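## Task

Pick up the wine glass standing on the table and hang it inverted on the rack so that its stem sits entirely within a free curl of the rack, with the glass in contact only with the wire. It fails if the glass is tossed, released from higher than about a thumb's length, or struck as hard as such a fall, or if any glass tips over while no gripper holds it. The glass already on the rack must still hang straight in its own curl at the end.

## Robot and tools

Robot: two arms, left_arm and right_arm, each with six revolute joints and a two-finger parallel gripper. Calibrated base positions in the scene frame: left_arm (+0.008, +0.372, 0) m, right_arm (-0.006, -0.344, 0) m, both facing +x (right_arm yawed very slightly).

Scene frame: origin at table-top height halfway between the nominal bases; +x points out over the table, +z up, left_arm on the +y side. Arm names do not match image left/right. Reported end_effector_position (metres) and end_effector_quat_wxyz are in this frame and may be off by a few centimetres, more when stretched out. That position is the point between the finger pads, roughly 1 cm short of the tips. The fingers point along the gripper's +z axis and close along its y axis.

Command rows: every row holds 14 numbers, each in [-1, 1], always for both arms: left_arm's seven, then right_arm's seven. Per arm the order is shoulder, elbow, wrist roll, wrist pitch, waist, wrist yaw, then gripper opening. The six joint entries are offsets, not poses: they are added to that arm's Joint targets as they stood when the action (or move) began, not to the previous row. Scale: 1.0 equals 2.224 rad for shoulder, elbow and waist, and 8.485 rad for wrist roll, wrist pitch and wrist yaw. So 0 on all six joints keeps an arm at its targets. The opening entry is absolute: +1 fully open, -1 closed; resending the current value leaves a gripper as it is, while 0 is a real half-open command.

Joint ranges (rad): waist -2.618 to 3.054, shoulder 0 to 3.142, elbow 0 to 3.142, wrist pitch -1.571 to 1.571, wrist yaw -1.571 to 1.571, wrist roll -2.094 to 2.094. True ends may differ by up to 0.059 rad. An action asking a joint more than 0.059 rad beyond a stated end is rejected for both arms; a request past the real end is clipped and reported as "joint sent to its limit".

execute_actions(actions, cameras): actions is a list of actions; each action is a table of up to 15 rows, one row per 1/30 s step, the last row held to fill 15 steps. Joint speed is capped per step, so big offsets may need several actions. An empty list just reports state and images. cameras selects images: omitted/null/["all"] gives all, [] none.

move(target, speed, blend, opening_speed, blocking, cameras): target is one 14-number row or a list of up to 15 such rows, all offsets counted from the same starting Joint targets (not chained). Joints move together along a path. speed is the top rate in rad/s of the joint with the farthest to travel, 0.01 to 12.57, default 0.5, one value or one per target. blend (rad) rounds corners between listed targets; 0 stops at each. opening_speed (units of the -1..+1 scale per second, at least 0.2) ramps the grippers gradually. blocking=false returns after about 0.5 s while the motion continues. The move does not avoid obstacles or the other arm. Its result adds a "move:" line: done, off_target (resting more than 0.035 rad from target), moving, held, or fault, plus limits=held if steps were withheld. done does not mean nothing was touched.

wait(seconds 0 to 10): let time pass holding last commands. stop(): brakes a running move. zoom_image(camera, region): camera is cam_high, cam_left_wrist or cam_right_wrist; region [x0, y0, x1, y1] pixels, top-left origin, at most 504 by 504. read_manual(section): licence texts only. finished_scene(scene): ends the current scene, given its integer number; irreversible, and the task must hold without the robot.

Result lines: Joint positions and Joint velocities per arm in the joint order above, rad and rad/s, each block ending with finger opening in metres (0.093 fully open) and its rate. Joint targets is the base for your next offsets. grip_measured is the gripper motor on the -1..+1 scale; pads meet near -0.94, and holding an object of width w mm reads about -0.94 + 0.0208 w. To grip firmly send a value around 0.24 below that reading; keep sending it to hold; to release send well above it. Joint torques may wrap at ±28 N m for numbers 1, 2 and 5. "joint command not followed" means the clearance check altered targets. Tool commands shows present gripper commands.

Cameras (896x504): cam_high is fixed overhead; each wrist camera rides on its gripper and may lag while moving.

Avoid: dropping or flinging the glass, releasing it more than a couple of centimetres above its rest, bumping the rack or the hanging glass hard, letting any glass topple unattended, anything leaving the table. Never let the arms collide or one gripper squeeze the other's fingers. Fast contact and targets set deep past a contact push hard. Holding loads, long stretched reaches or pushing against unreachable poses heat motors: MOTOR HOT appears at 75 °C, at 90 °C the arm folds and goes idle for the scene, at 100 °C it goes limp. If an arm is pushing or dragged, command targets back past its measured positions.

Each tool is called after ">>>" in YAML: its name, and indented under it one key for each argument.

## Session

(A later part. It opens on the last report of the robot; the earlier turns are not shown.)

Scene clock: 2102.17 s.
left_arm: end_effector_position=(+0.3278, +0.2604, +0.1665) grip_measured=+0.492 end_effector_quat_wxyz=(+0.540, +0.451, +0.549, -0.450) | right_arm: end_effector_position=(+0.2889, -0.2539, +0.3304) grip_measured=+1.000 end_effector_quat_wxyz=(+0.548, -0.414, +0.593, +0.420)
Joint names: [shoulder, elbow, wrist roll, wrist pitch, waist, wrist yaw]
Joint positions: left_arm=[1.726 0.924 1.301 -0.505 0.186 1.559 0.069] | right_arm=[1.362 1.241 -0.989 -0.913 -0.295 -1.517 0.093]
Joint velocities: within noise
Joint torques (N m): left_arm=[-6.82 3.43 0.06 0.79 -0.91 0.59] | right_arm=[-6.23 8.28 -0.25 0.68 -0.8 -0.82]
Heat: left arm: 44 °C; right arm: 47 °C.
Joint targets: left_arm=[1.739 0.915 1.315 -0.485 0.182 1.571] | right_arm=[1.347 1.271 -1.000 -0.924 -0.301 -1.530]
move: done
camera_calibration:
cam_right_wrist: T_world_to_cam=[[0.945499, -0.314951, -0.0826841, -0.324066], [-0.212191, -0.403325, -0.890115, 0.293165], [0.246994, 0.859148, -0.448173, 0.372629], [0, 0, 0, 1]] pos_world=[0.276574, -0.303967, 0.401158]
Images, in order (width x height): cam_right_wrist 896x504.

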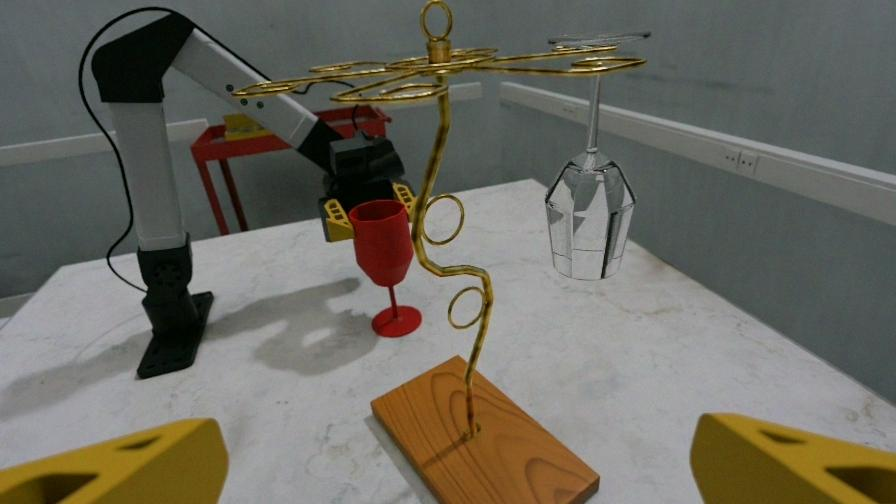

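>>> move:
  target: [0, 0, 0, 0, 0, 0, 1, 0, 0, 0, 0, 0, 0, 1]
  opening_speed: 0.4
  cameras: ["cam_high", "cam_left_wrist", "cam_right_wrist"]

>>> zoom_image:
  camera: "cam_high"
  region: [440, 380, 540, 480]

Scene clock: 2111.60 s.
left_arm: end_effector_position=(+0.3278, +0.2604, +0.1664) grip_measured=+1.000 end_effector_quat_wxyz=(+0.541, +0.452, +0.549, -0.450) | right_arm: end_effector_position=(+0.2889, -0.2539, +0.3304) grip_measured=+1.000 end_effector_quat_wxyz=(+0.548, -0.414, +0.593, +0.420)
Joint names: [shoulder, elbow, wrist roll, wrist pitch, waist, wrist yaw]
Joint positions: left_arm=[1.726 0.923 1.301 -0.502 0.186 1.56 0.093] | right_arm=[1.362 1.241 -0.989 -0.913 -0.295 -1.517 0.093]
Joint velocities: within noise
Joint torques (N m): left_arm=[-6.6 3.52 0.12 0.69 -0.9 0.63] | right_arm=[-6.28 8.39 -0.21 0.69 -0.75 -0.84]
Heat: left arm: 43 °C; right arm: 47 °C.
Joint targets: left_arm=[1.739 0.915 1.315 -0.484 0.182 1.571] | right_arm=[1.347 1.271 -1.000 -0.924 -0.301 -1.531]
move: done
camera_calibration:
cam_left_wrist: T_world_to_cam=[[-0.984266, -0.176648, -0.00398185, 0.370503], [-0.0707329, 0.414569, -0.907265, 0.106407], [0.161917, -0.892708, -0.420541, 0.329877], [0, 0, 0, 1]] pos_world=[0.318787, 0.315819, 0.236741]
cam_right_wrist: T_world_to_cam=[[0.945548, -0.314788, -0.082752, -0.323993], [-0.212095, -0.403049, -0.890262, 0.293372], [0.246891, 0.859337, -0.447867, 0.372637], [0, 0, 0, 1]] pos_world=[0.276573, -0.303967, 0.401258]

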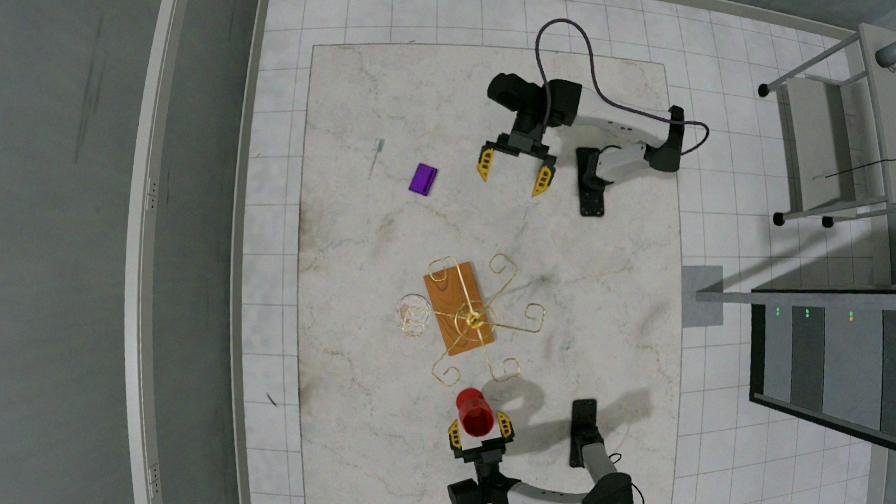

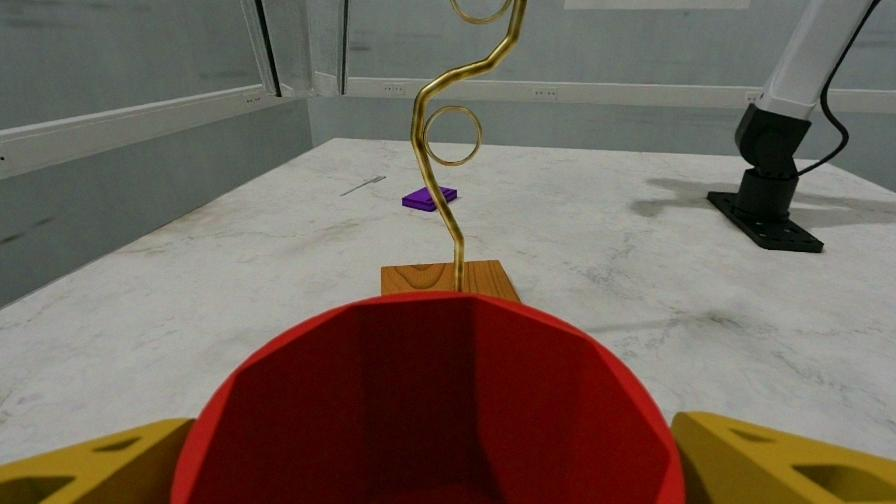

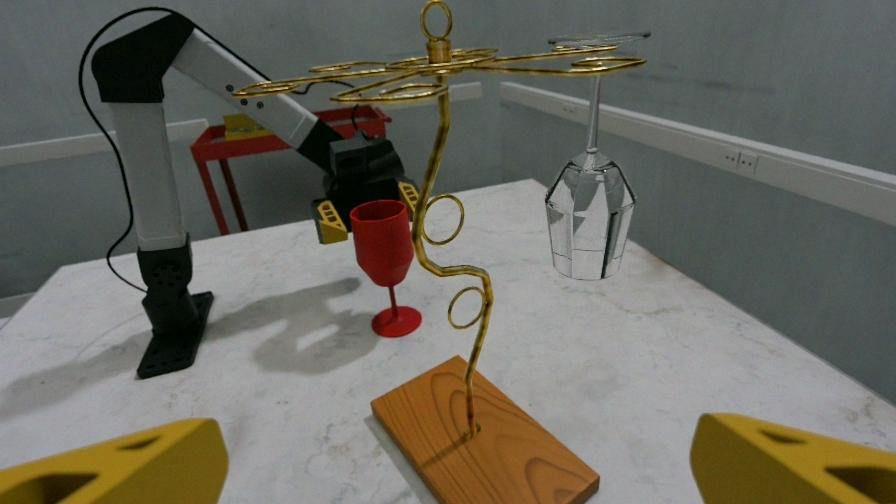

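Scaled by 5.040 from the camera's 896x504 image, which has a finer 1280x720 frame.

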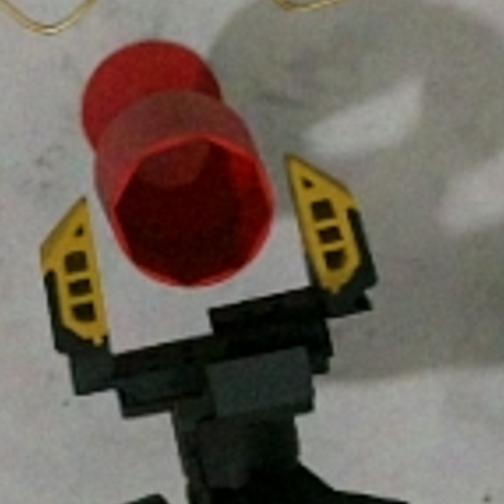

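>>> move:
  target:
    - [-0.0364, -0.0263, 0, -0.0021, 0.0463, 0, 1, 0, 0, 0, 0, 0, 0, 1]
    - [-0.0836, -0.0764, 0, -0.0013, 0.1057, 0, 1, 0, 0, 0, 0, 0, 0, 1]
    - [-0.2226, -0.2293, 0, 0.0028, 0.2379, 0, 1, 0, 0, 0, 0, 0, 0, 1]
  speed: [0.15, 0.3, 0.5]
  blend: 0.02
  cameras: ["cam_high", "cam_left_wrist"]

Scene clock: 2159.07 s.
left_arm: end_effector_position=(+0.2422, +0.3505, +0.1472) grip_measured=+1.000 end_effector_quat_wxyz=(+0.635, +0.288, +0.650, -0.302) | right_arm: end_effector_position=(+0.2889, -0.2539, +0.3304) grip_measured=+1.000 end_effector_quat_wxyz=(+0.548, -0.414, +0.593, +0.420)
Joint names: [shoulder, elbow, wrist roll, wrist pitch, waist, wrist yaw]
Joint positions: left_arm=[1.26 0.412 1.301 -0.479 0.707 1.56 0.093] | right_arm=[1.362 1.241 -0.989 -0.913 -0.295 -1.517 0.093]
Joint velocities: within noise
Joint torques (N m): left_arm=[-4.38 3.45 0.05 0.72 -0.06 0.61] | right_arm=[-6.31 8.34 -0.24 0.68 -0.68 -0.87]
Heat: left arm: 42 °C; right arm: 47 °C.
Joint targets: left_arm=[1.244 0.405 1.315 -0.461 0.712 1.571] | right_arm=[1.347 1.271 -1.000 -0.924 -0.301 -1.530]
move: done
camera_calibration:
cam_left_wrist: T_world_to_cam=[[-0.765609, -0.643082, 0.0169878, 0.40958], [-0.282201, 0.312004, -0.907202, 0.132742], [0.578106, -0.699356, -0.420351, 0.247499], [0, 0, 0, 1]] pos_world=[0.207957, 0.395067, 0.217502]
Images, in order (width x height): cam_high 896x504, cam_left_wrist 896x504.

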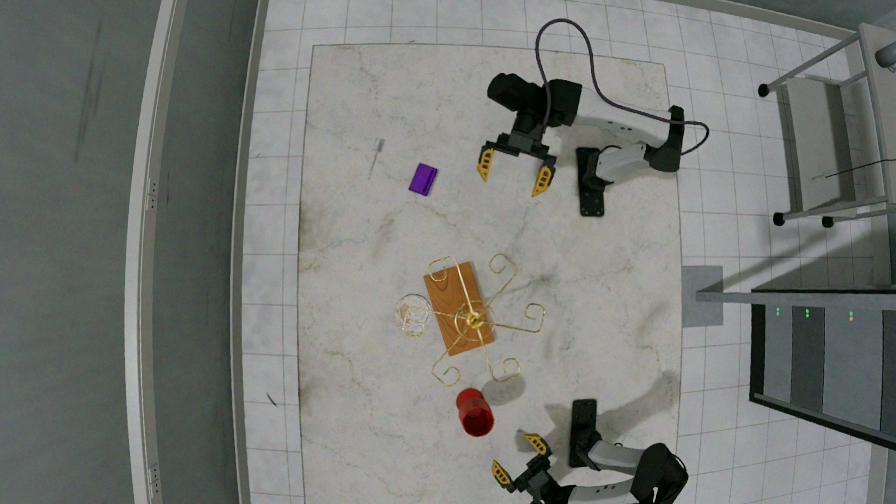

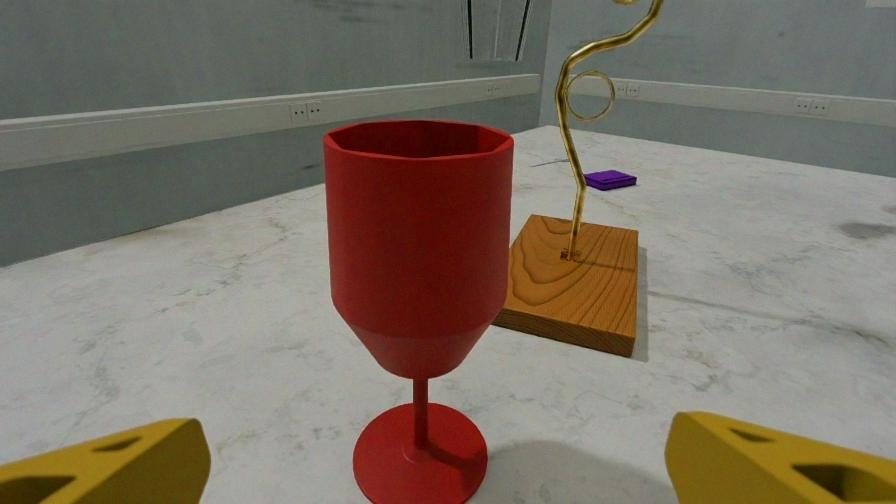

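>>> move:
  target: [0, 0, -0.2964, 0, 0, 0, 1, 0, 0, 0, 0, 0, 0, 1]
  speed: 0.9
  cameras: []

>>> move:
  target: [0, 0, -0.0471, 0, 0, 0, 1, 0, 0, 0, 0, 0, 0, 1]
  speed: 0.6
  cameras: []

>>> move:
  target: [0, 0, -0.0354, 0, 0, 0, 1, 0, 0, 0, 0, 0, 0, 1]
  speed: 0.6
  cameras: ["cam_high", "cam_right_wrist"]

>>> zoom_image:
  camera: "cam_high"
  region: [470, 400, 700, 504]

>>> zoom_image:
  camera: "cam_right_wrist"
  region: [60, 0, 420, 360]

Scene clock: 2184.13 s.
left_arm: end_effector_position=(+0.2427, +0.3508, +0.1473) grip_measured=+1.000 end_effector_quat_wxyz=(+0.078, +0.520, -0.485, +0.699) | right_arm: end_effector_position=(+0.2889, -0.2539, +0.3304) grip_measured=+1.000 end_effector_quat_wxyz=(+0.548, -0.414, +0.593, +0.420)
Joint names: [shoulder, elbow, wrist roll, wrist pitch, waist, wrist yaw]
Joint positions: left_arm=[1.26 0.412 -1.183 -0.472 0.707 1.56 0.093] | right_arm=[1.362 1.241 -0.989 -0.913 -0.295 -1.517 0.093]
Joint velocities: within noise
Joint torques (N m): left_arm=[-4.52 3.71 -0.2 0.65 -0.08 0.58] | right_arm=[-6.39 8.31 -0.22 0.72 -0.58 -0.85]
Heat: left arm: 41 °C; right arm: 48 °C.
Joint targets: left_arm=[1.244 0.405 -1.199 -0.461 0.712 1.571] | right_arm=[1.347 1.271 -1.000 -0.924 -0.301 -1.530]
move: done
No camera images: "cameras" was empty.

Scene clock: 2185.43 s.
left_arm: end_effector_position=(+0.2444, +0.3523, +0.1469) grip_measured=+1.000 end_effector_quat_wxyz=(+0.185, +0.591, -0.398, +0.677) | right_arm: end_effector_position=(+0.2889, -0.2539, +0.3304) grip_measured=+1.000 end_effector_quat_wxyz=(+0.548, -0.414, +0.593, +0.420)
Joint names: [shoulder, elbow, wrist roll, wrist pitch, waist, wrist yaw]
Joint positions: left_arm=[1.26 0.412 -1.522 -0.445 0.707 1.554 0.093] | right_arm=[1.362 1.241 -0.989 -0.913 -0.295 -1.517 0.093]
Joint velocities: within noise
Joint torques (N m): left_arm=[-4.56 3.69 -0.89 0.41 -0.09 0.66] | right_arm=[-6.2 8.38 -0.23 0.71 -0.57 -0.86]
Heat: left arm: 41 °C; right arm: 48 °C.
Joint targets: left_arm=[1.244 0.405 -1.599 -0.461 0.712 1.571] | right_arm=[1.347 1.271 -1.000 -0.924 -0.301 -1.530]
move: off_target (left_arm); left_arm: the wrist roll is farthest, 0.076 rad from its target
No camera images: "cameras" was empty.

Scene clock: 2186.57 s.
left_arm: end_effector_position=(+0.2507, +0.3584, +0.1376) grip_measured=+1.000 end_effector_quat_wxyz=(+0.213, +0.640, -0.362, +0.644) | right_arm: end_effector_position=(+0.2889, -0.2539, +0.3304) grip_measured=+1.000 end_effector_quat_wxyz=(+0.548, -0.414, +0.593, +0.420)
Joint names: [shoulder, elbow, wrist roll, wrist pitch, waist, wrist yaw]
Joint positions: left_arm=[1.26 0.412 -1.722 -0.378 0.707 1.485 0.093] | right_arm=[1.362 1.241 -0.989 -0.913 -0.295 -1.517 0.093]
Joint velocities: within noise
Joint torques (N m): left_arm=[-4.6 3.85 -2.2 -0.07 -0.1 1.29] | right_arm=[-6.28 8.25 -0.25 0.7 -0.62 -0.83]
Heat: left arm: 41 °C; right arm: 48 °C.
Joint targets: left_arm=[1.244 0.405 -1.899 -0.461 0.712 1.571] | right_arm=[1.347 1.271 -1.000 -0.924 -0.301 -1.530]
move: off_target (left_arm); left_arm: the wrist roll is farthest, 0.178 rad from its target
camera_calibration:
cam_right_wrist: T_world_to_cam=[[0.945548, -0.314788, -0.082752, -0.323993], [-0.212095, -0.403049, -0.890262, 0.293372], [0.246891, 0.859337, -0.447867, 0.372637], [0, 0, 0, 1]] pos_world=[0.276573, -0.303967, 0.401258]
Images, in order (width x height): cam_high 896x504, cam_right_wrist 896x504.

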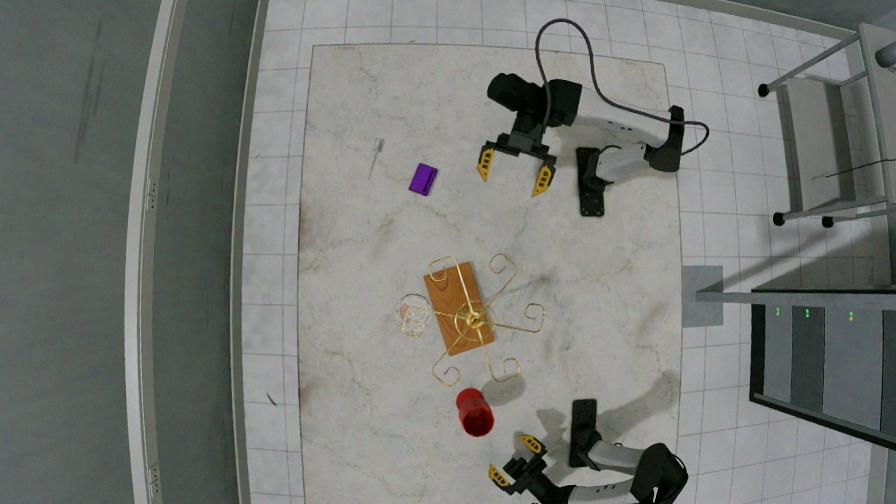

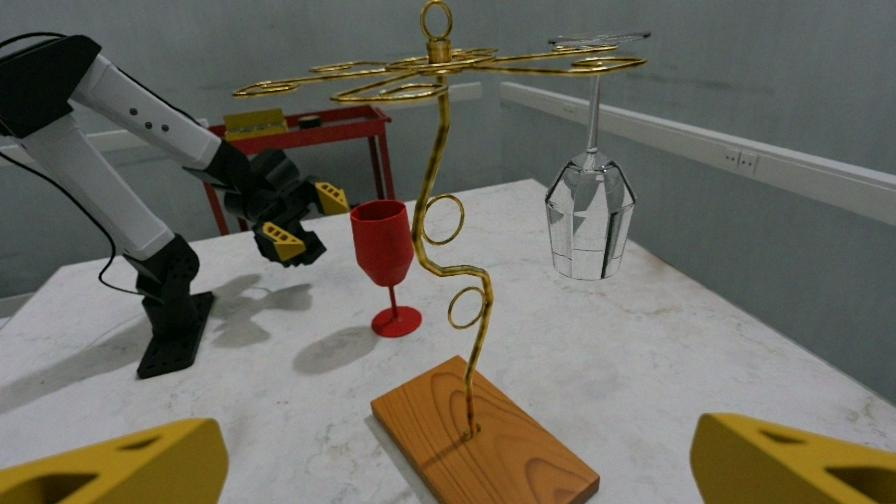

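Scaled by 2.191 from the camera's 896x504 image, which has a finer 1280x720 frame.

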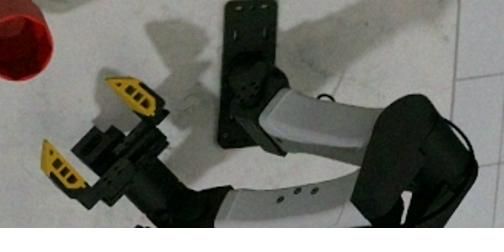

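Scaled by 1.400 from the camera's 896x504 image, which has a finer 1280x720 frame.

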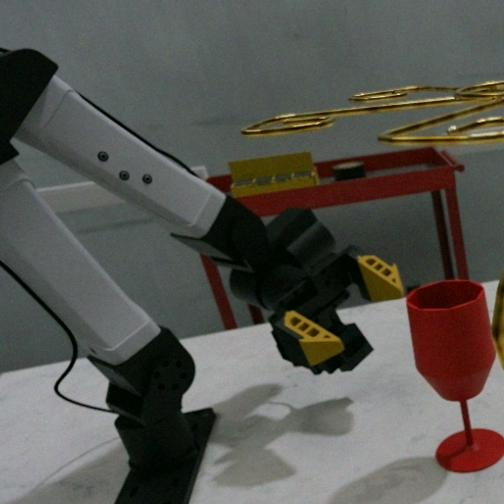

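>>> move:
  target: [0.1727, 0.1592, -0.0178, -0.0164, -0.1358, 0.0034, 1, 0, 0, 0, 0, 0, 0, 1]
  speed: 0.4

>>> zoom_image:
  camera: "cam_high"
  region: [440, 380, 540, 480]

Scene clock: 2271.97 s.
left_arm: end_effector_position=(+0.3001, +0.3160, +0.1459) grip_measured=+1.000 end_effector_quat_wxyz=(+0.467, +0.658, -0.291, +0.514) | right_arm: end_effector_position=(+0.2889, -0.2539, +0.3304) grip_measured=+1.000 end_effector_quat_wxyz=(+0.548, -0.414, +0.593, +0.420)
Joint names: [shoulder, elbow, wrist roll, wrist pitch, waist, wrist yaw]
Joint positions: left_arm=[1.621 0.733 -2.032 -0.544 0.414 1.536 0.093] | right_arm=[1.362 1.241 -0.989 -0.913 -0.295 -1.517 0.093]
Joint velocities: within noise
Joint torques (N m): left_arm=[-5.71 5.9 -0.32 -0.16 -0.72 0.93] | right_arm=[-6.34 8.17 -0.22 0.67 -0.47 -0.85]
Heat: left arm: 38 °C; right arm: 48 °C.
Joint targets: left_arm=[1.628 0.759 -2.051 -0.600 0.410 1.585] | right_arm=[1.347 1.271 -1.000 -0.924 -0.301 -1.530]
joint sent to its limit (left arm) — the wrist yaw, upper limit.
move: off_target (left_arm); left_arm: the wrist yaw is farthest, 0.064 rad from its target
camera_calibration:
cam_left_wrist: T_world_to_cam=[[0.861119, 0.405478, -0.306695, -0.340466], [0.0977183, 0.459999, 0.882526, -0.263316], [0.498924, -0.78993, 0.356491, 0.128424], [0, 0, 0, 1]] pos_world=[0.254838, 0.360623, 0.0821822]
cam_right_wrist: T_world_to_cam=[[0.945548, -0.314788, -0.082752, -0.323993], [-0.212095, -0.403049, -0.890262, 0.293372], [0.246891, 0.859337, -0.447867, 0.372637], [0, 0, 0, 1]] pos_world=[0.276573, -0.303967, 0.401258]

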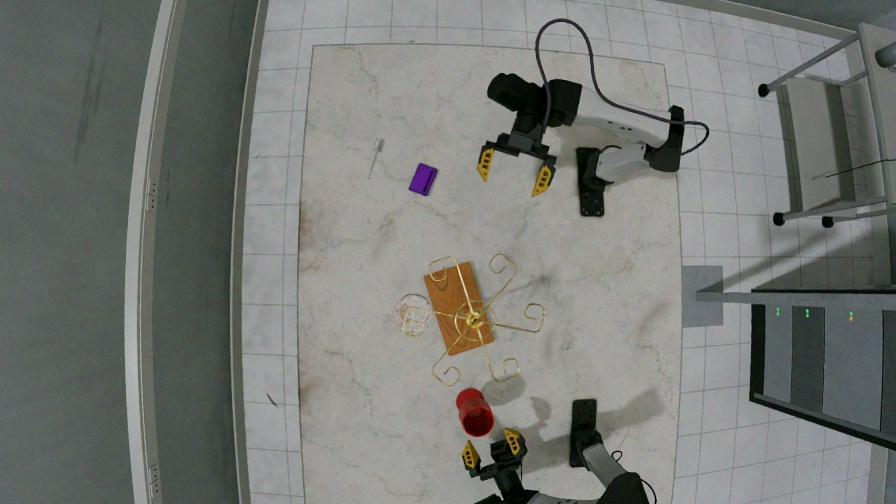

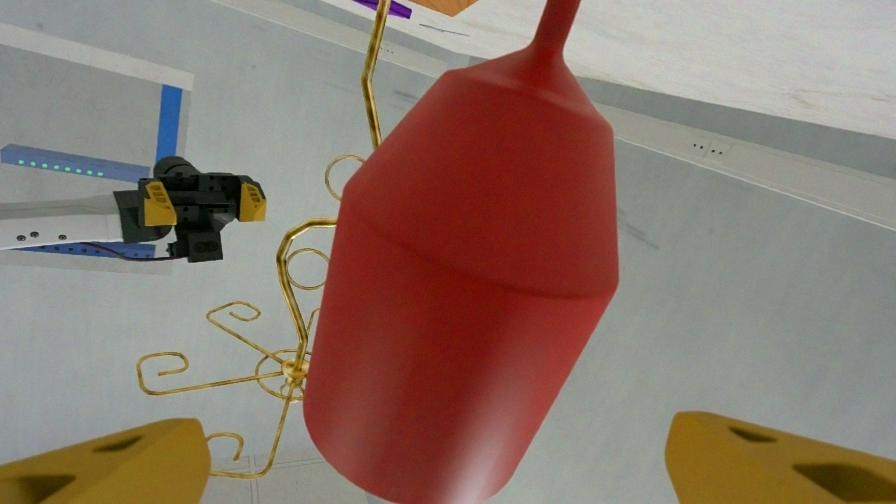

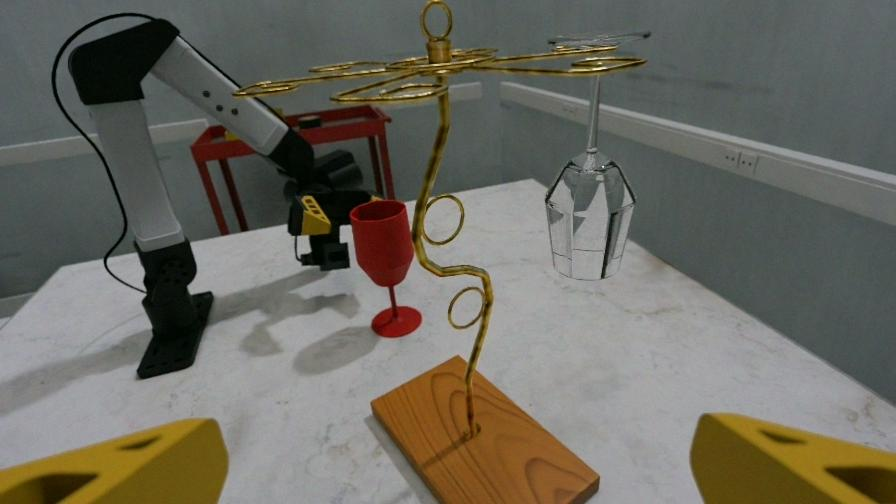

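Scaled by 5.040 from the camera's 896x504 image, which has a finer 1280x720 frame.

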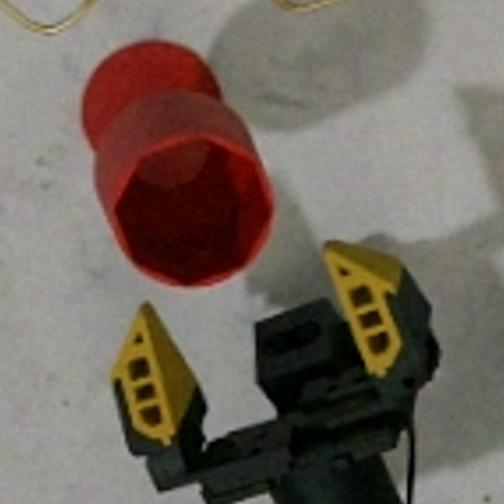

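>>> move:
  target: [0, 0, 0.0766, 0, 0, 0, 1, 0, 0, 0, 0, 0, 0, 1]
  speed: 0.7
  cameras: []

>>> move:
  target: [0, 0, 0.0354, 0, 0, 0, 1, 0, 0, 0, 0, 0, 0, 1]
  speed: 0.7
  cameras: ["cam_high"]

>>> zoom_image:
  camera: "cam_high"
  region: [440, 400, 660, 504]

Scene clock: 2377.87 s.
left_arm: end_effector_position=(+0.2979, +0.3149, +0.1480) grip_measured=+1.000 end_effector_quat_wxyz=(+0.298, +0.539, -0.468, +0.633) | right_arm: end_effector_position=(+0.2889, -0.2539, +0.3304) grip_measured=+1.000 end_effector_quat_wxyz=(+0.548, -0.414, +0.593, +0.420)
Joint names: [shoulder, elbow, wrist roll, wrist pitch, waist, wrist yaw]
Joint positions: left_arm=[1.621 0.733 -1.408 -0.571 0.414 1.55 0.093] | right_arm=[1.362 1.241 -0.989 -0.913 -0.295 -1.517 0.093]
Joint velocities: within noise
Joint torques (N m): left_arm=[-5.72 6.08 0.01 0.09 -0.65 0.85] | right_arm=[-6.16 8.31 -0.2 0.7 -0.58 -0.89]
Heat: left arm: 38 °C; right arm: 48 °C.
Joint targets: left_arm=[1.628 0.759 -1.401 -0.600 0.410 1.585] | right_arm=[1.347 1.271 -1.000 -0.924 -0.301 -1.530]
move: done
No camera images: "cameras" was empty.

Scene clock: 2379.13 s.
left_arm: end_effector_position=(+0.2969, +0.3145, +0.1498) grip_measured=+1.000 end_effector_quat_wxyz=(+0.206, +0.463, -0.539, +0.673) | right_arm: end_effector_position=(+0.2889, -0.2539, +0.3304) grip_measured=+1.000 end_effector_quat_wxyz=(+0.548, -0.414, +0.593, +0.420)
Joint names: [shoulder, elbow, wrist roll, wrist pitch, waist, wrist yaw]
Joint positions: left_arm=[1.621 0.733 -1.106 -0.584 0.414 1.562 0.093] | right_arm=[1.362 1.241 -0.989 -0.913 -0.295 -1.517 0.093]
Joint velocities: within noise
Joint torques (N m): left_arm=[-5.37 5.74 0.05 0.22 -0.73 0.74] | right_arm=[-6.3 8.31 -0.19 0.66 -0.62 -0.84]
Heat: left arm: 38 °C; right arm: 48 °C.
Joint targets: left_arm=[1.628 0.759 -1.100 -0.600 0.410 1.585] | right_arm=[1.347 1.271 -1.000 -0.924 -0.301 -1.530]
move: done
Images, in order (width x height): cam_high 896x504.

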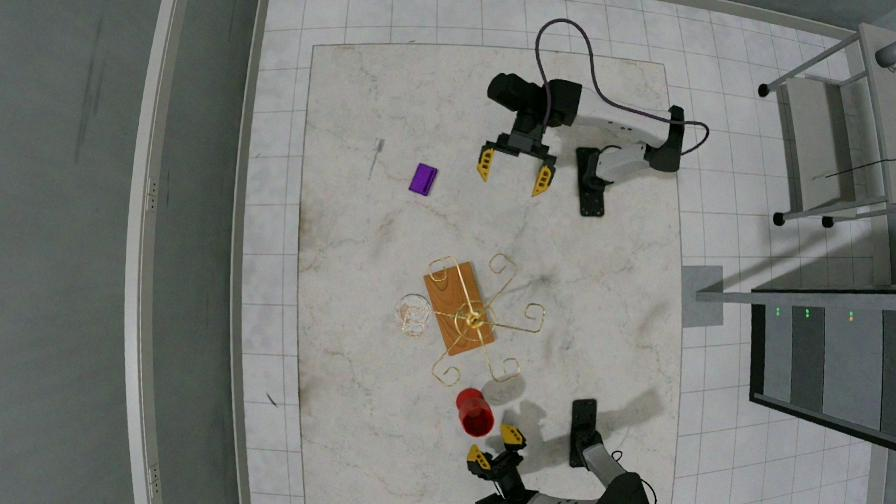

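Scaled by 2.291 from the camera's 896x504 image, which has a finer 1280x720 frame.

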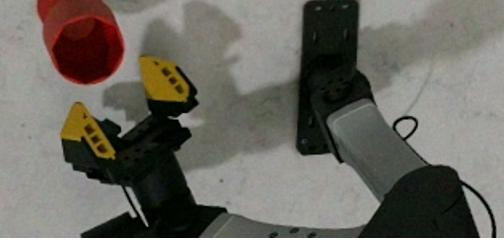

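>>> move:
  target: [0, 0, 0.1414, 0, 0, 0, 1, 0, 0, 0, 0, 0, 0, 1]
  speed: 1.0
  cameras: []

>>> move:
  target: [0, 0, 0.1414, 0, 0, 0, 1, 0, 0, 0, 0, 0, 0, 1]
  speed: 1.0
  cameras: ["cam_high", "cam_right_wrist"]

>>> zoom_image:
  camera: "cam_high"
  region: [440, 400, 660, 504]

Scene clock: 2394.63 s.
left_arm: end_effector_position=(+0.2962, +0.3142, +0.1509) grip_measured=+1.000 end_effector_quat_wxyz=(+0.207, -0.082, +0.703, -0.675) | right_arm: end_effector_position=(+0.2889, -0.2539, +0.3304) grip_measured=+1.000 end_effector_quat_wxyz=(+0.548, -0.414, +0.593, +0.420)
Joint names: [shoulder, elbow, wrist roll, wrist pitch, waist, wrist yaw]
Joint positions: left_arm=[1.621 0.733 0.089 -0.592 0.414 1.568 0.093] | right_arm=[1.362 1.241 -0.989 -0.913 -0.295 -1.517 0.093]
Joint velocities: within noise
Joint torques (N m): left_arm=[-5.64 5.98 0.15 0.28 -0.79 0.75] | right_arm=[-6.19 8.2 -0.21 0.66 -0.64 -0.85]
Heat: left arm: 38 °C; right arm: 49 °C.
Joint targets: left_arm=[1.628 0.759 0.099 -0.600 0.410 1.585] | right_arm=[1.347 1.271 -1.000 -0.924 -0.301 -1.530]
move: done
No camera images: "cameras" was empty.

Scene clock: 2396.77 s.
left_arm: end_effector_position=(+0.2960, +0.3141, +0.1509) grip_measured=+1.000 end_effector_quat_wxyz=(+0.550, +0.326, +0.628, -0.444) | right_arm: end_effector_position=(+0.2889, -0.2539, +0.3304) grip_measured=+1.000 end_effector_quat_wxyz=(+0.548, -0.414, +0.593, +0.420)
Joint names: [shoulder, elbow, wrist roll, wrist pitch, waist, wrist yaw]
Joint positions: left_arm=[1.621 0.733 1.283 -0.595 0.414 1.569 0.093] | right_arm=[1.362 1.241 -0.989 -0.913 -0.295 -1.517 0.093]
Joint velocities: within noise
Joint torques (N m): left_arm=[-5.63 5.97 0.16 0.31 -0.73 0.62] | right_arm=[-6.37 8.36 -0.22 0.69 -0.58 -0.88]
Heat: left arm: 38 °C; right arm: 49 °C.
Joint targets: left_arm=[1.628 0.759 1.299 -0.600 0.410 1.585] | right_arm=[1.347 1.271 -1.000 -0.924 -0.301 -1.530]
move: done
camera_calibration:
cam_right_wrist: T_world_to_cam=[[0.945548, -0.314788, -0.082752, -0.323993], [-0.212095, -0.403049, -0.890262, 0.293372], [0.246891, 0.859337, -0.447867, 0.372637], [0, 0, 0, 1]] pos_world=[0.276573, -0.303967, 0.401258]
Images, in order (width x height): cam_high 896x504, cam_right_wrist 896x504.

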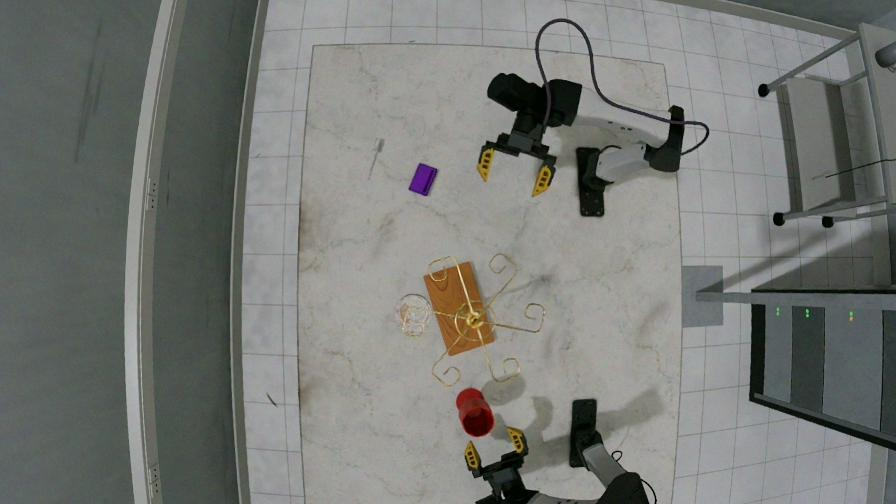

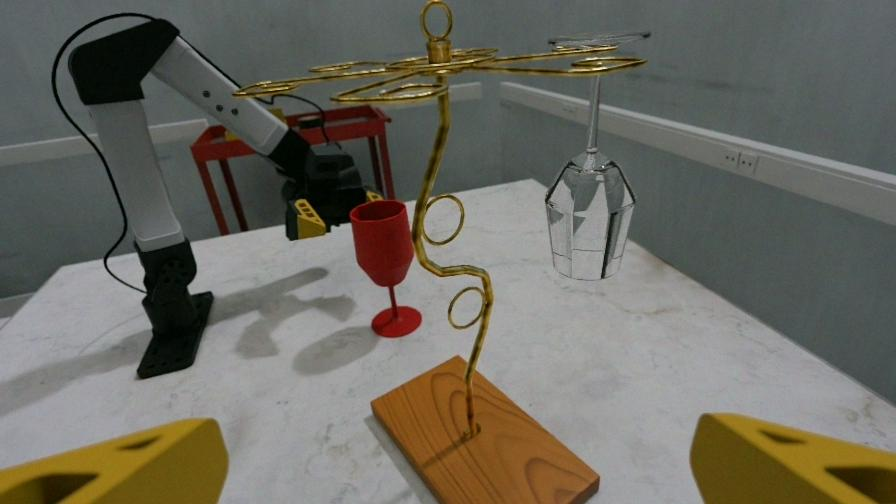

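Scaled by 2.291 from the camera's 896x504 image, which has a finer 1280x720 frame.

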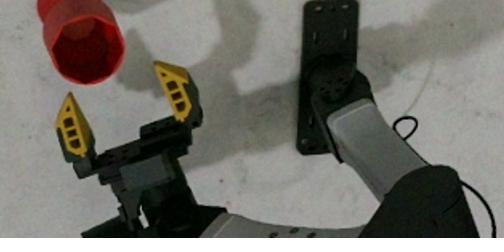

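>>> move:
  target: [0, 0, -0.3301, 0, 0, 0, 1, 0, 0, 0, 0, 0, 0, 1]
  speed: 1.2
  cameras: []

>>> move:
  target: [0, 0, -0.0648, 0, 0, 0, 1, 0, 0, 0, 0, 0, 0, 1]
  speed: 1.0
  cameras: ["cam_high", "cam_left_wrist"]

>>> zoom_image:
  camera: "cam_high"
  region: [440, 400, 660, 504]

Scene clock: 2417.37 s.
left_arm: end_effector_position=(+0.2970, +0.3145, +0.1491) grip_measured=+1.000 end_effector_quat_wxyz=(+0.304, +0.540, -0.464, +0.633) | right_arm: end_effector_position=(+0.2889, -0.2539, +0.3304) grip_measured=+1.000 end_effector_quat_wxyz=(+0.548, -0.414, +0.593, +0.420)
Joint names: [shoulder, elbow, wrist roll, wrist pitch, waist, wrist yaw]
Joint positions: left_arm=[1.621 0.733 -1.409 -0.583 0.414 1.557 0.093] | right_arm=[1.362 1.241 -0.989 -0.913 -0.295 -1.517 0.093]
Joint velocities: within noise
Joint torques (N m): left_arm=[-5.74 6.09 -1.16 0.29 -0.7 0.75] | right_arm=[-6.16 8.23 -0.2 0.71 -0.59 -0.85]
Heat: left arm: 38 °C; right arm: 49 °C.
Joint targets: left_arm=[1.628 0.759 -1.502 -0.600 0.410 1.585] | right_arm=[1.347 1.271 -1.000 -0.924 -0.301 -1.530]
move: off_target (left_arm); left_arm: the wrist roll is farthest, 0.093 rad from its target
No camera images: "cameras" was empty.

Scene clock: 2418.47 s.
left_arm: end_effector_position=(+0.3103, +0.3224, +0.1283) grip_measured=+1.000 end_effector_quat_wxyz=(+0.326, +0.625, -0.428, +0.566) | right_arm: end_effector_position=(+0.2889, -0.2539, +0.3304) grip_measured=+1.000 end_effector_quat_wxyz=(+0.548, -0.414, +0.593, +0.420)
Joint names: [shoulder, elbow, wrist roll, wrist pitch, waist, wrist yaw]
Joint positions: left_arm=[1.621 0.733 -1.729 -0.45 0.414 1.419 0.093] | right_arm=[1.362 1.241 -0.989 -0.913 -0.295 -1.517 0.093]
Joint velocities: within noise
Joint torques (N m): left_arm=[-5.98 6.28 -3.89 -0.83 -0.92 2.02] | right_arm=[-6.28 8.29 -0.25 0.69 -0.61 -0.89]
Heat: left arm: 38 °C; right arm: 49 °C.
Joint targets: left_arm=[1.628 0.759 -2.052 -0.600 0.410 1.585] | right_arm=[1.347 1.271 -1.000 -0.924 -0.301 -1.530]
move: off_target (left_arm); left_arm: the wrist roll is farthest, 0.323 rad from its target
camera_calibration:
cam_left_wrist: T_world_to_cam=[[0.898725, 0.429704, 0.0874577, -0.427315], [-0.193652, 0.209972, 0.958338, -0.0903908], [0.393437, -0.878218, 0.27192, 0.206786], [0, 0, 0, 1]] pos_world=[0.285177, 0.384201, 0.0677678]
Images, in order (width x height): cam_high 896x504, cam_left_wrist 896x504.

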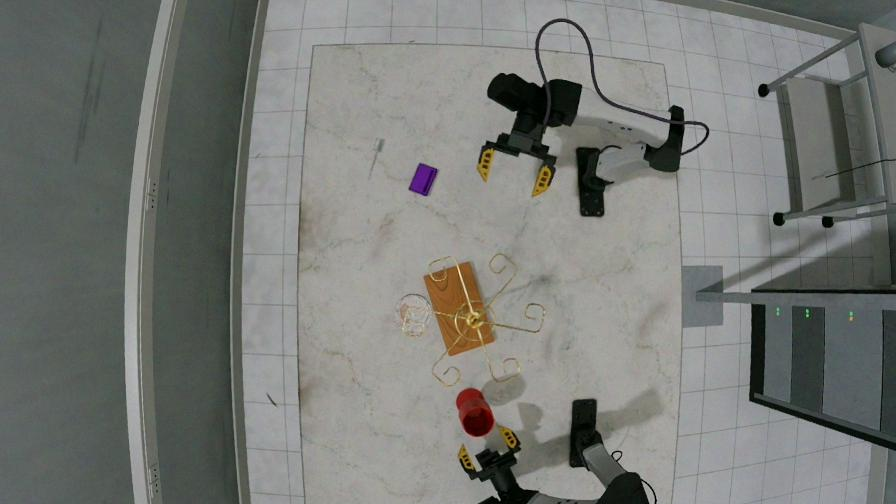

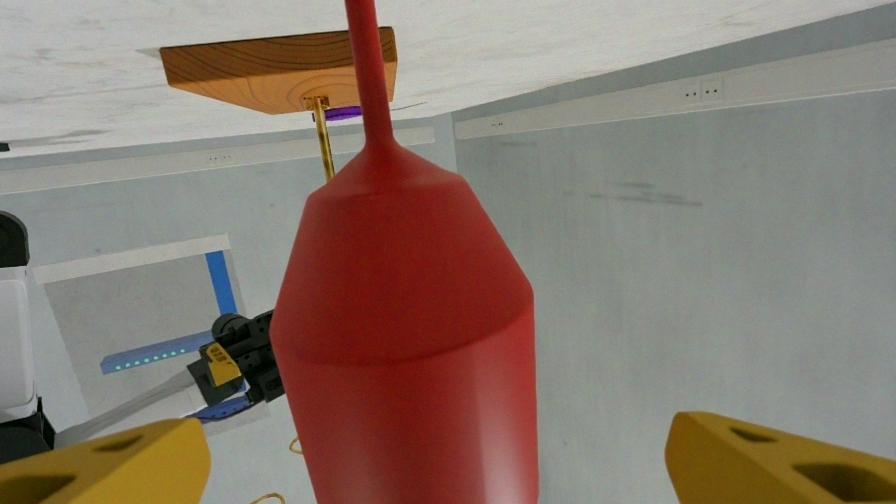

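Scaled by 2.291 from the camera's 896x504 image, which has a finer 1280x720 frame.

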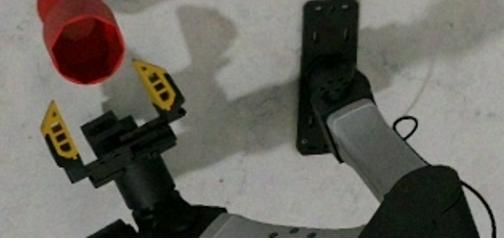

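>>> move:
  target:
    - [-0.1727, -0.1592, 0, 0, 0.1358, 0, 1, 0, 0, 0, 0, 0, 0, 1]
    - [0, 0, 0, 0, 0, 0, 1, 0, 0, 0, 0, 0, 0, 1]
  speed: 0.6
  cameras: ["cam_high"]

>>> zoom_image:
  camera: "cam_high"
  region: [440, 400, 660, 504]

Scene clock: 2475.77 s.
left_arm: end_effector_position=(+0.3105, +0.3225, +0.1281) grip_measured=+1.000 end_effector_quat_wxyz=(+0.325, +0.625, -0.428, +0.566) | right_arm: end_effector_position=(+0.2889, -0.2539, +0.3304) grip_measured=+1.000 end_effector_quat_wxyz=(+0.548, -0.414, +0.593, +0.420)
Joint names: [shoulder, elbow, wrist roll, wrist pitch, waist, wrist yaw]
Joint positions: left_arm=[1.621 0.733 -1.732 -0.446 0.413 1.418 0.093] | right_arm=[1.362 1.241 -0.989 -0.913 -0.295 -1.517 0.093]
Joint velocities: within noise
Joint torques (N m): left_arm=[-5.82 6.04 -3.87 -0.89 -0.69 2.05] | right_arm=[-6.12 8.35 -0.22 0.69 -0.68 -0.85]
Heat: left arm: 45 °C; right arm: 49 °C.
Joint targets: left_arm=[1.628 0.759 -2.052 -0.600 0.410 1.585] | right_arm=[1.347 1.271 -1.000 -0.924 -0.301 -1.530]
move: off_target (left_arm); left_arm: the wrist roll is farthest, 0.320 rad from its target
Images, in order (width x height): cam_high 896x504.

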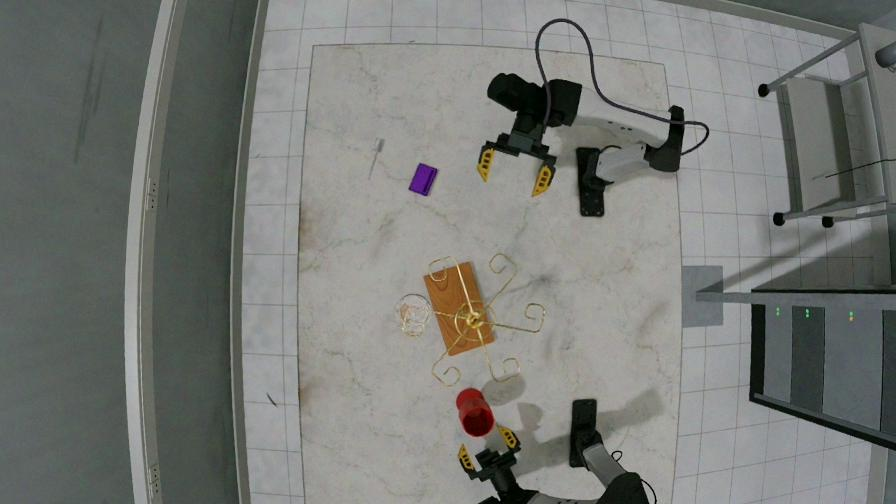

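Scaled by 2.291 from the camera's 896x504 image, which has a finer 1280x720 frame.

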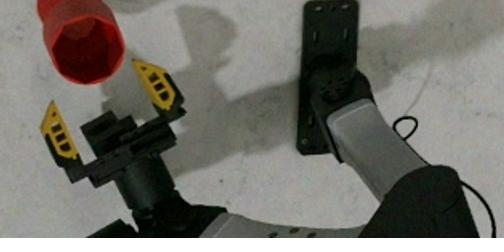

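>>> move:
  target:
    - [-0.1727, -0.1592, 0, 0, 0.1358, 0, 1, 0, 0, 0, 0, 0, 0, 1]
    - [-0.1727, -0.1592, 0, 0.0413, 0.1358, 0, 1, 0, 0, 0, 0, 0, 0, 1]
  speed: 0.6
  cameras: []

>>> move:
  target: [0, 0, 0, -0.0501, 0, 0, 1, 0, 0, 0, 0, 0, 0, 1]
  speed: 0.6
  cameras: []

Scene clock: 2499.30 s.
left_arm: end_effector_position=(+0.2612, +0.3674, +0.1448) grip_measured=+1.000 end_effector_quat_wxyz=(+0.183, +0.623, -0.383, +0.656) | right_arm: end_effector_position=(+0.2889, -0.2539, +0.3304) grip_measured=+1.000 end_effector_quat_wxyz=(+0.548, -0.414, +0.593, +0.420)
Joint names: [shoulder, elbow, wrist roll, wrist pitch, waist, wrist yaw]
Joint positions: left_arm=[1.26 0.412 -1.815 -0.201 0.707 1.489 0.093] | right_arm=[1.362 1.241 -0.989 -0.913 -0.295 -1.517 0.093]
Joint velocities: within noise
Joint torques (N m): left_arm=[-4.82 3.78 -2.84 0.46 -0.12 1.3] | right_arm=[-6.34 8.46 -0.19 0.69 -0.55 -0.87]
Heat: left arm: 48 °C; right arm: 49 °C.
Joint targets: left_arm=[1.244 0.405 -2.052 -0.249 0.712 1.585] | right_arm=[1.347 1.271 -1.000 -0.924 -0.301 -1.530]
move: off_target (left_arm); left_arm: the wrist roll is farthest, 0.237 rad from its target
No camera images: "cameras" was empty.

Scene clock: 2500.43 s.
left_arm: end_effector_position=(+0.2519, +0.3615, +0.1258) grip_measured=+1.000 end_effector_quat_wxyz=(+0.220, +0.676, -0.342, +0.614) | right_arm: end_effector_position=(+0.2889, -0.2539, +0.3304) grip_measured=+1.000 end_effector_quat_wxyz=(+0.548, -0.414, +0.593, +0.420)
Joint names: [shoulder, elbow, wrist roll, wrist pitch, waist, wrist yaw]
Joint positions: left_arm=[1.26 0.411 -1.783 -0.388 0.707 1.413 0.093] | right_arm=[1.362 1.241 -0.989 -0.913 -0.295 -1.517 0.093]
Joint velocities: within noise
Joint torques (N m): left_arm=[-4.79 3.7 -3.21 -2.02 -0.16 2] | right_arm=[-6.31 8.24 -0.21 0.69 -0.62 -0.85]
Heat: left arm: 48 °C; right arm: 49 °C.
Joint targets: left_arm=[1.244 0.405 -2.051 -0.675 0.712 1.585] | right_arm=[1.347 1.271 -1.000 -0.924 -0.301 -1.530]
move: off_target (left_arm); left_arm: the wrist pitch is farthest, 0.286 rad from its target
No camera images: "cameras" was empty.

>>> move:
  target:
    - [-0.1655, 0.1497, 0.1239, 0.0253, 0, 0, 1, 0, 0, 0, 0, 0, 0, 1]
    - [-0.1655, 0.1497, 0.1239, 0.0253, 0, -0.1632, 1, 0, 0, 0, 0, 0, 0, 1]
  speed: 0.9
  cameras: ["cam_high", "cam_right_wrist"]

>>> zoom_image:
  camera: "cam_high"
  region: [460, 384, 720, 504]

>>> zoom_image:
  camera: "cam_right_wrist"
  region: [0, 0, 400, 300]

Scene clock: 2524.87 s.
left_arm: end_effector_position=(+0.2551, +0.5355, +0.1922) grip_measured=+1.000 end_effector_quat_wxyz=(-0.427, +0.640, -0.618, +0.162) | right_arm: end_effector_position=(+0.2889, -0.2539, +0.3304) grip_measured=+1.000 end_effector_quat_wxyz=(+0.548, -0.414, +0.593, +0.420)
Joint names: [shoulder, elbow, wrist roll, wrist pitch, waist, wrist yaw]
Joint positions: left_arm=[0.88 0.71 -1.007 -0.471 0.707 0.215 0.093] | right_arm=[1.362 1.241 -0.989 -0.913 -0.295 -1.517 0.093]
Joint velocities: within noise
Joint torques (N m): left_arm=[-2.17 8.16 0.09 1.79 -0.18 -0.11] | right_arm=[-6.27 8.24 -0.21 0.69 -0.85 -0.85]
Heat: left arm: 45 °C; right arm: 49 °C.
Joint targets: left_arm=[0.876 0.738 -1.000 -0.460 0.712 0.200] | right_arm=[1.347 1.271 -1.000 -0.924 -0.301 -1.530]
move: done
camera_calibration:
cam_right_wrist: T_world_to_cam=[[0.945548, -0.314788, -0.082752, -0.323993], [-0.212095, -0.403049, -0.890262, 0.293372], [0.246891, 0.859337, -0.447867, 0.372637], [0, 0, 0, 1]] pos_world=[0.276573, -0.303967, 0.401258]
Images, in order (width x height): cam_high 896x504, cam_right_wrist 896x504.

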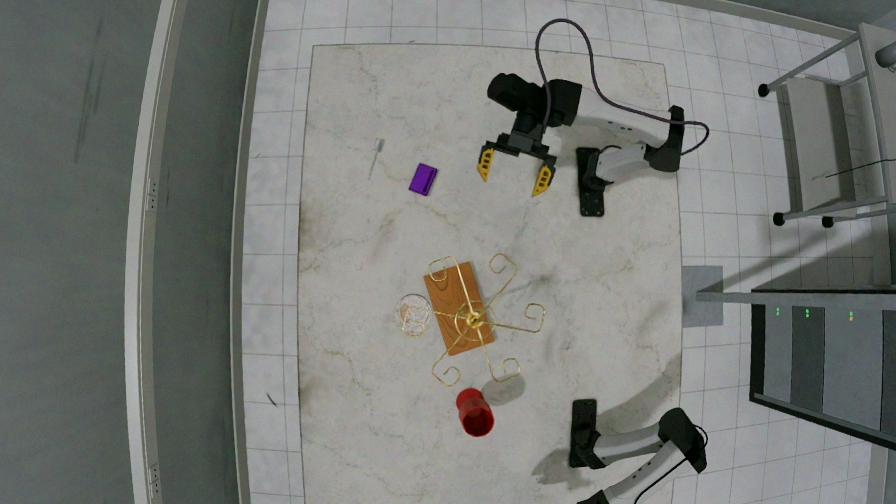

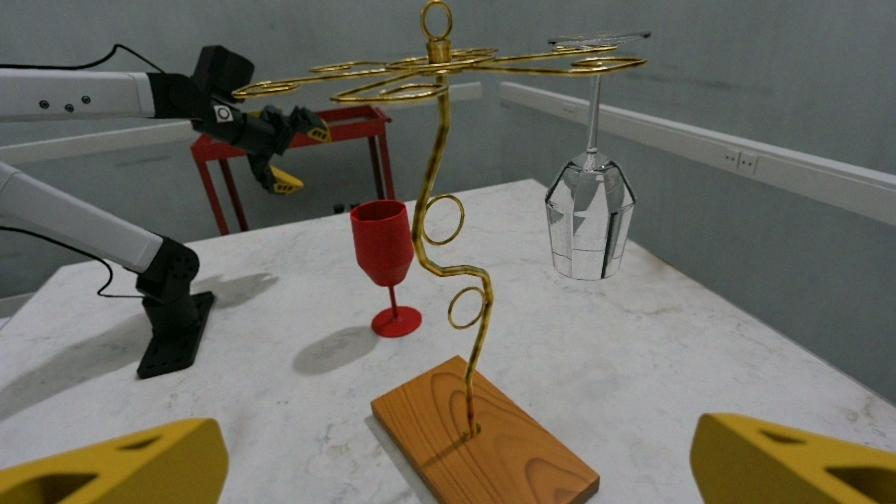

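Scaled by 1.938 from the camera's 896x504 image, which has a finer 1280x720 frame.

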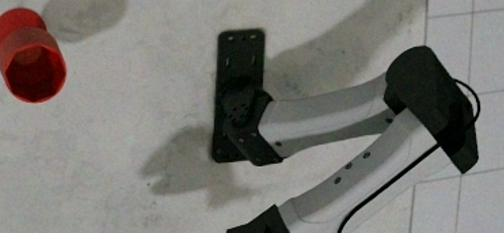

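Scaled by 1.260 from the camera's 896x504 image, which has a finer 1280x720 frame.

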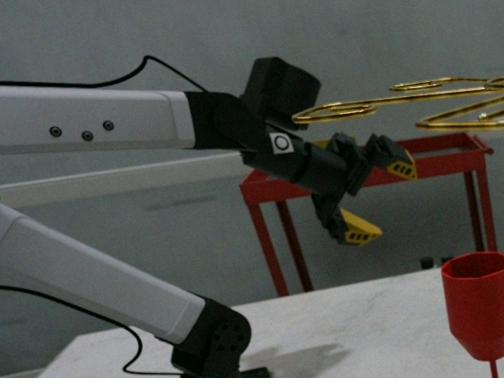

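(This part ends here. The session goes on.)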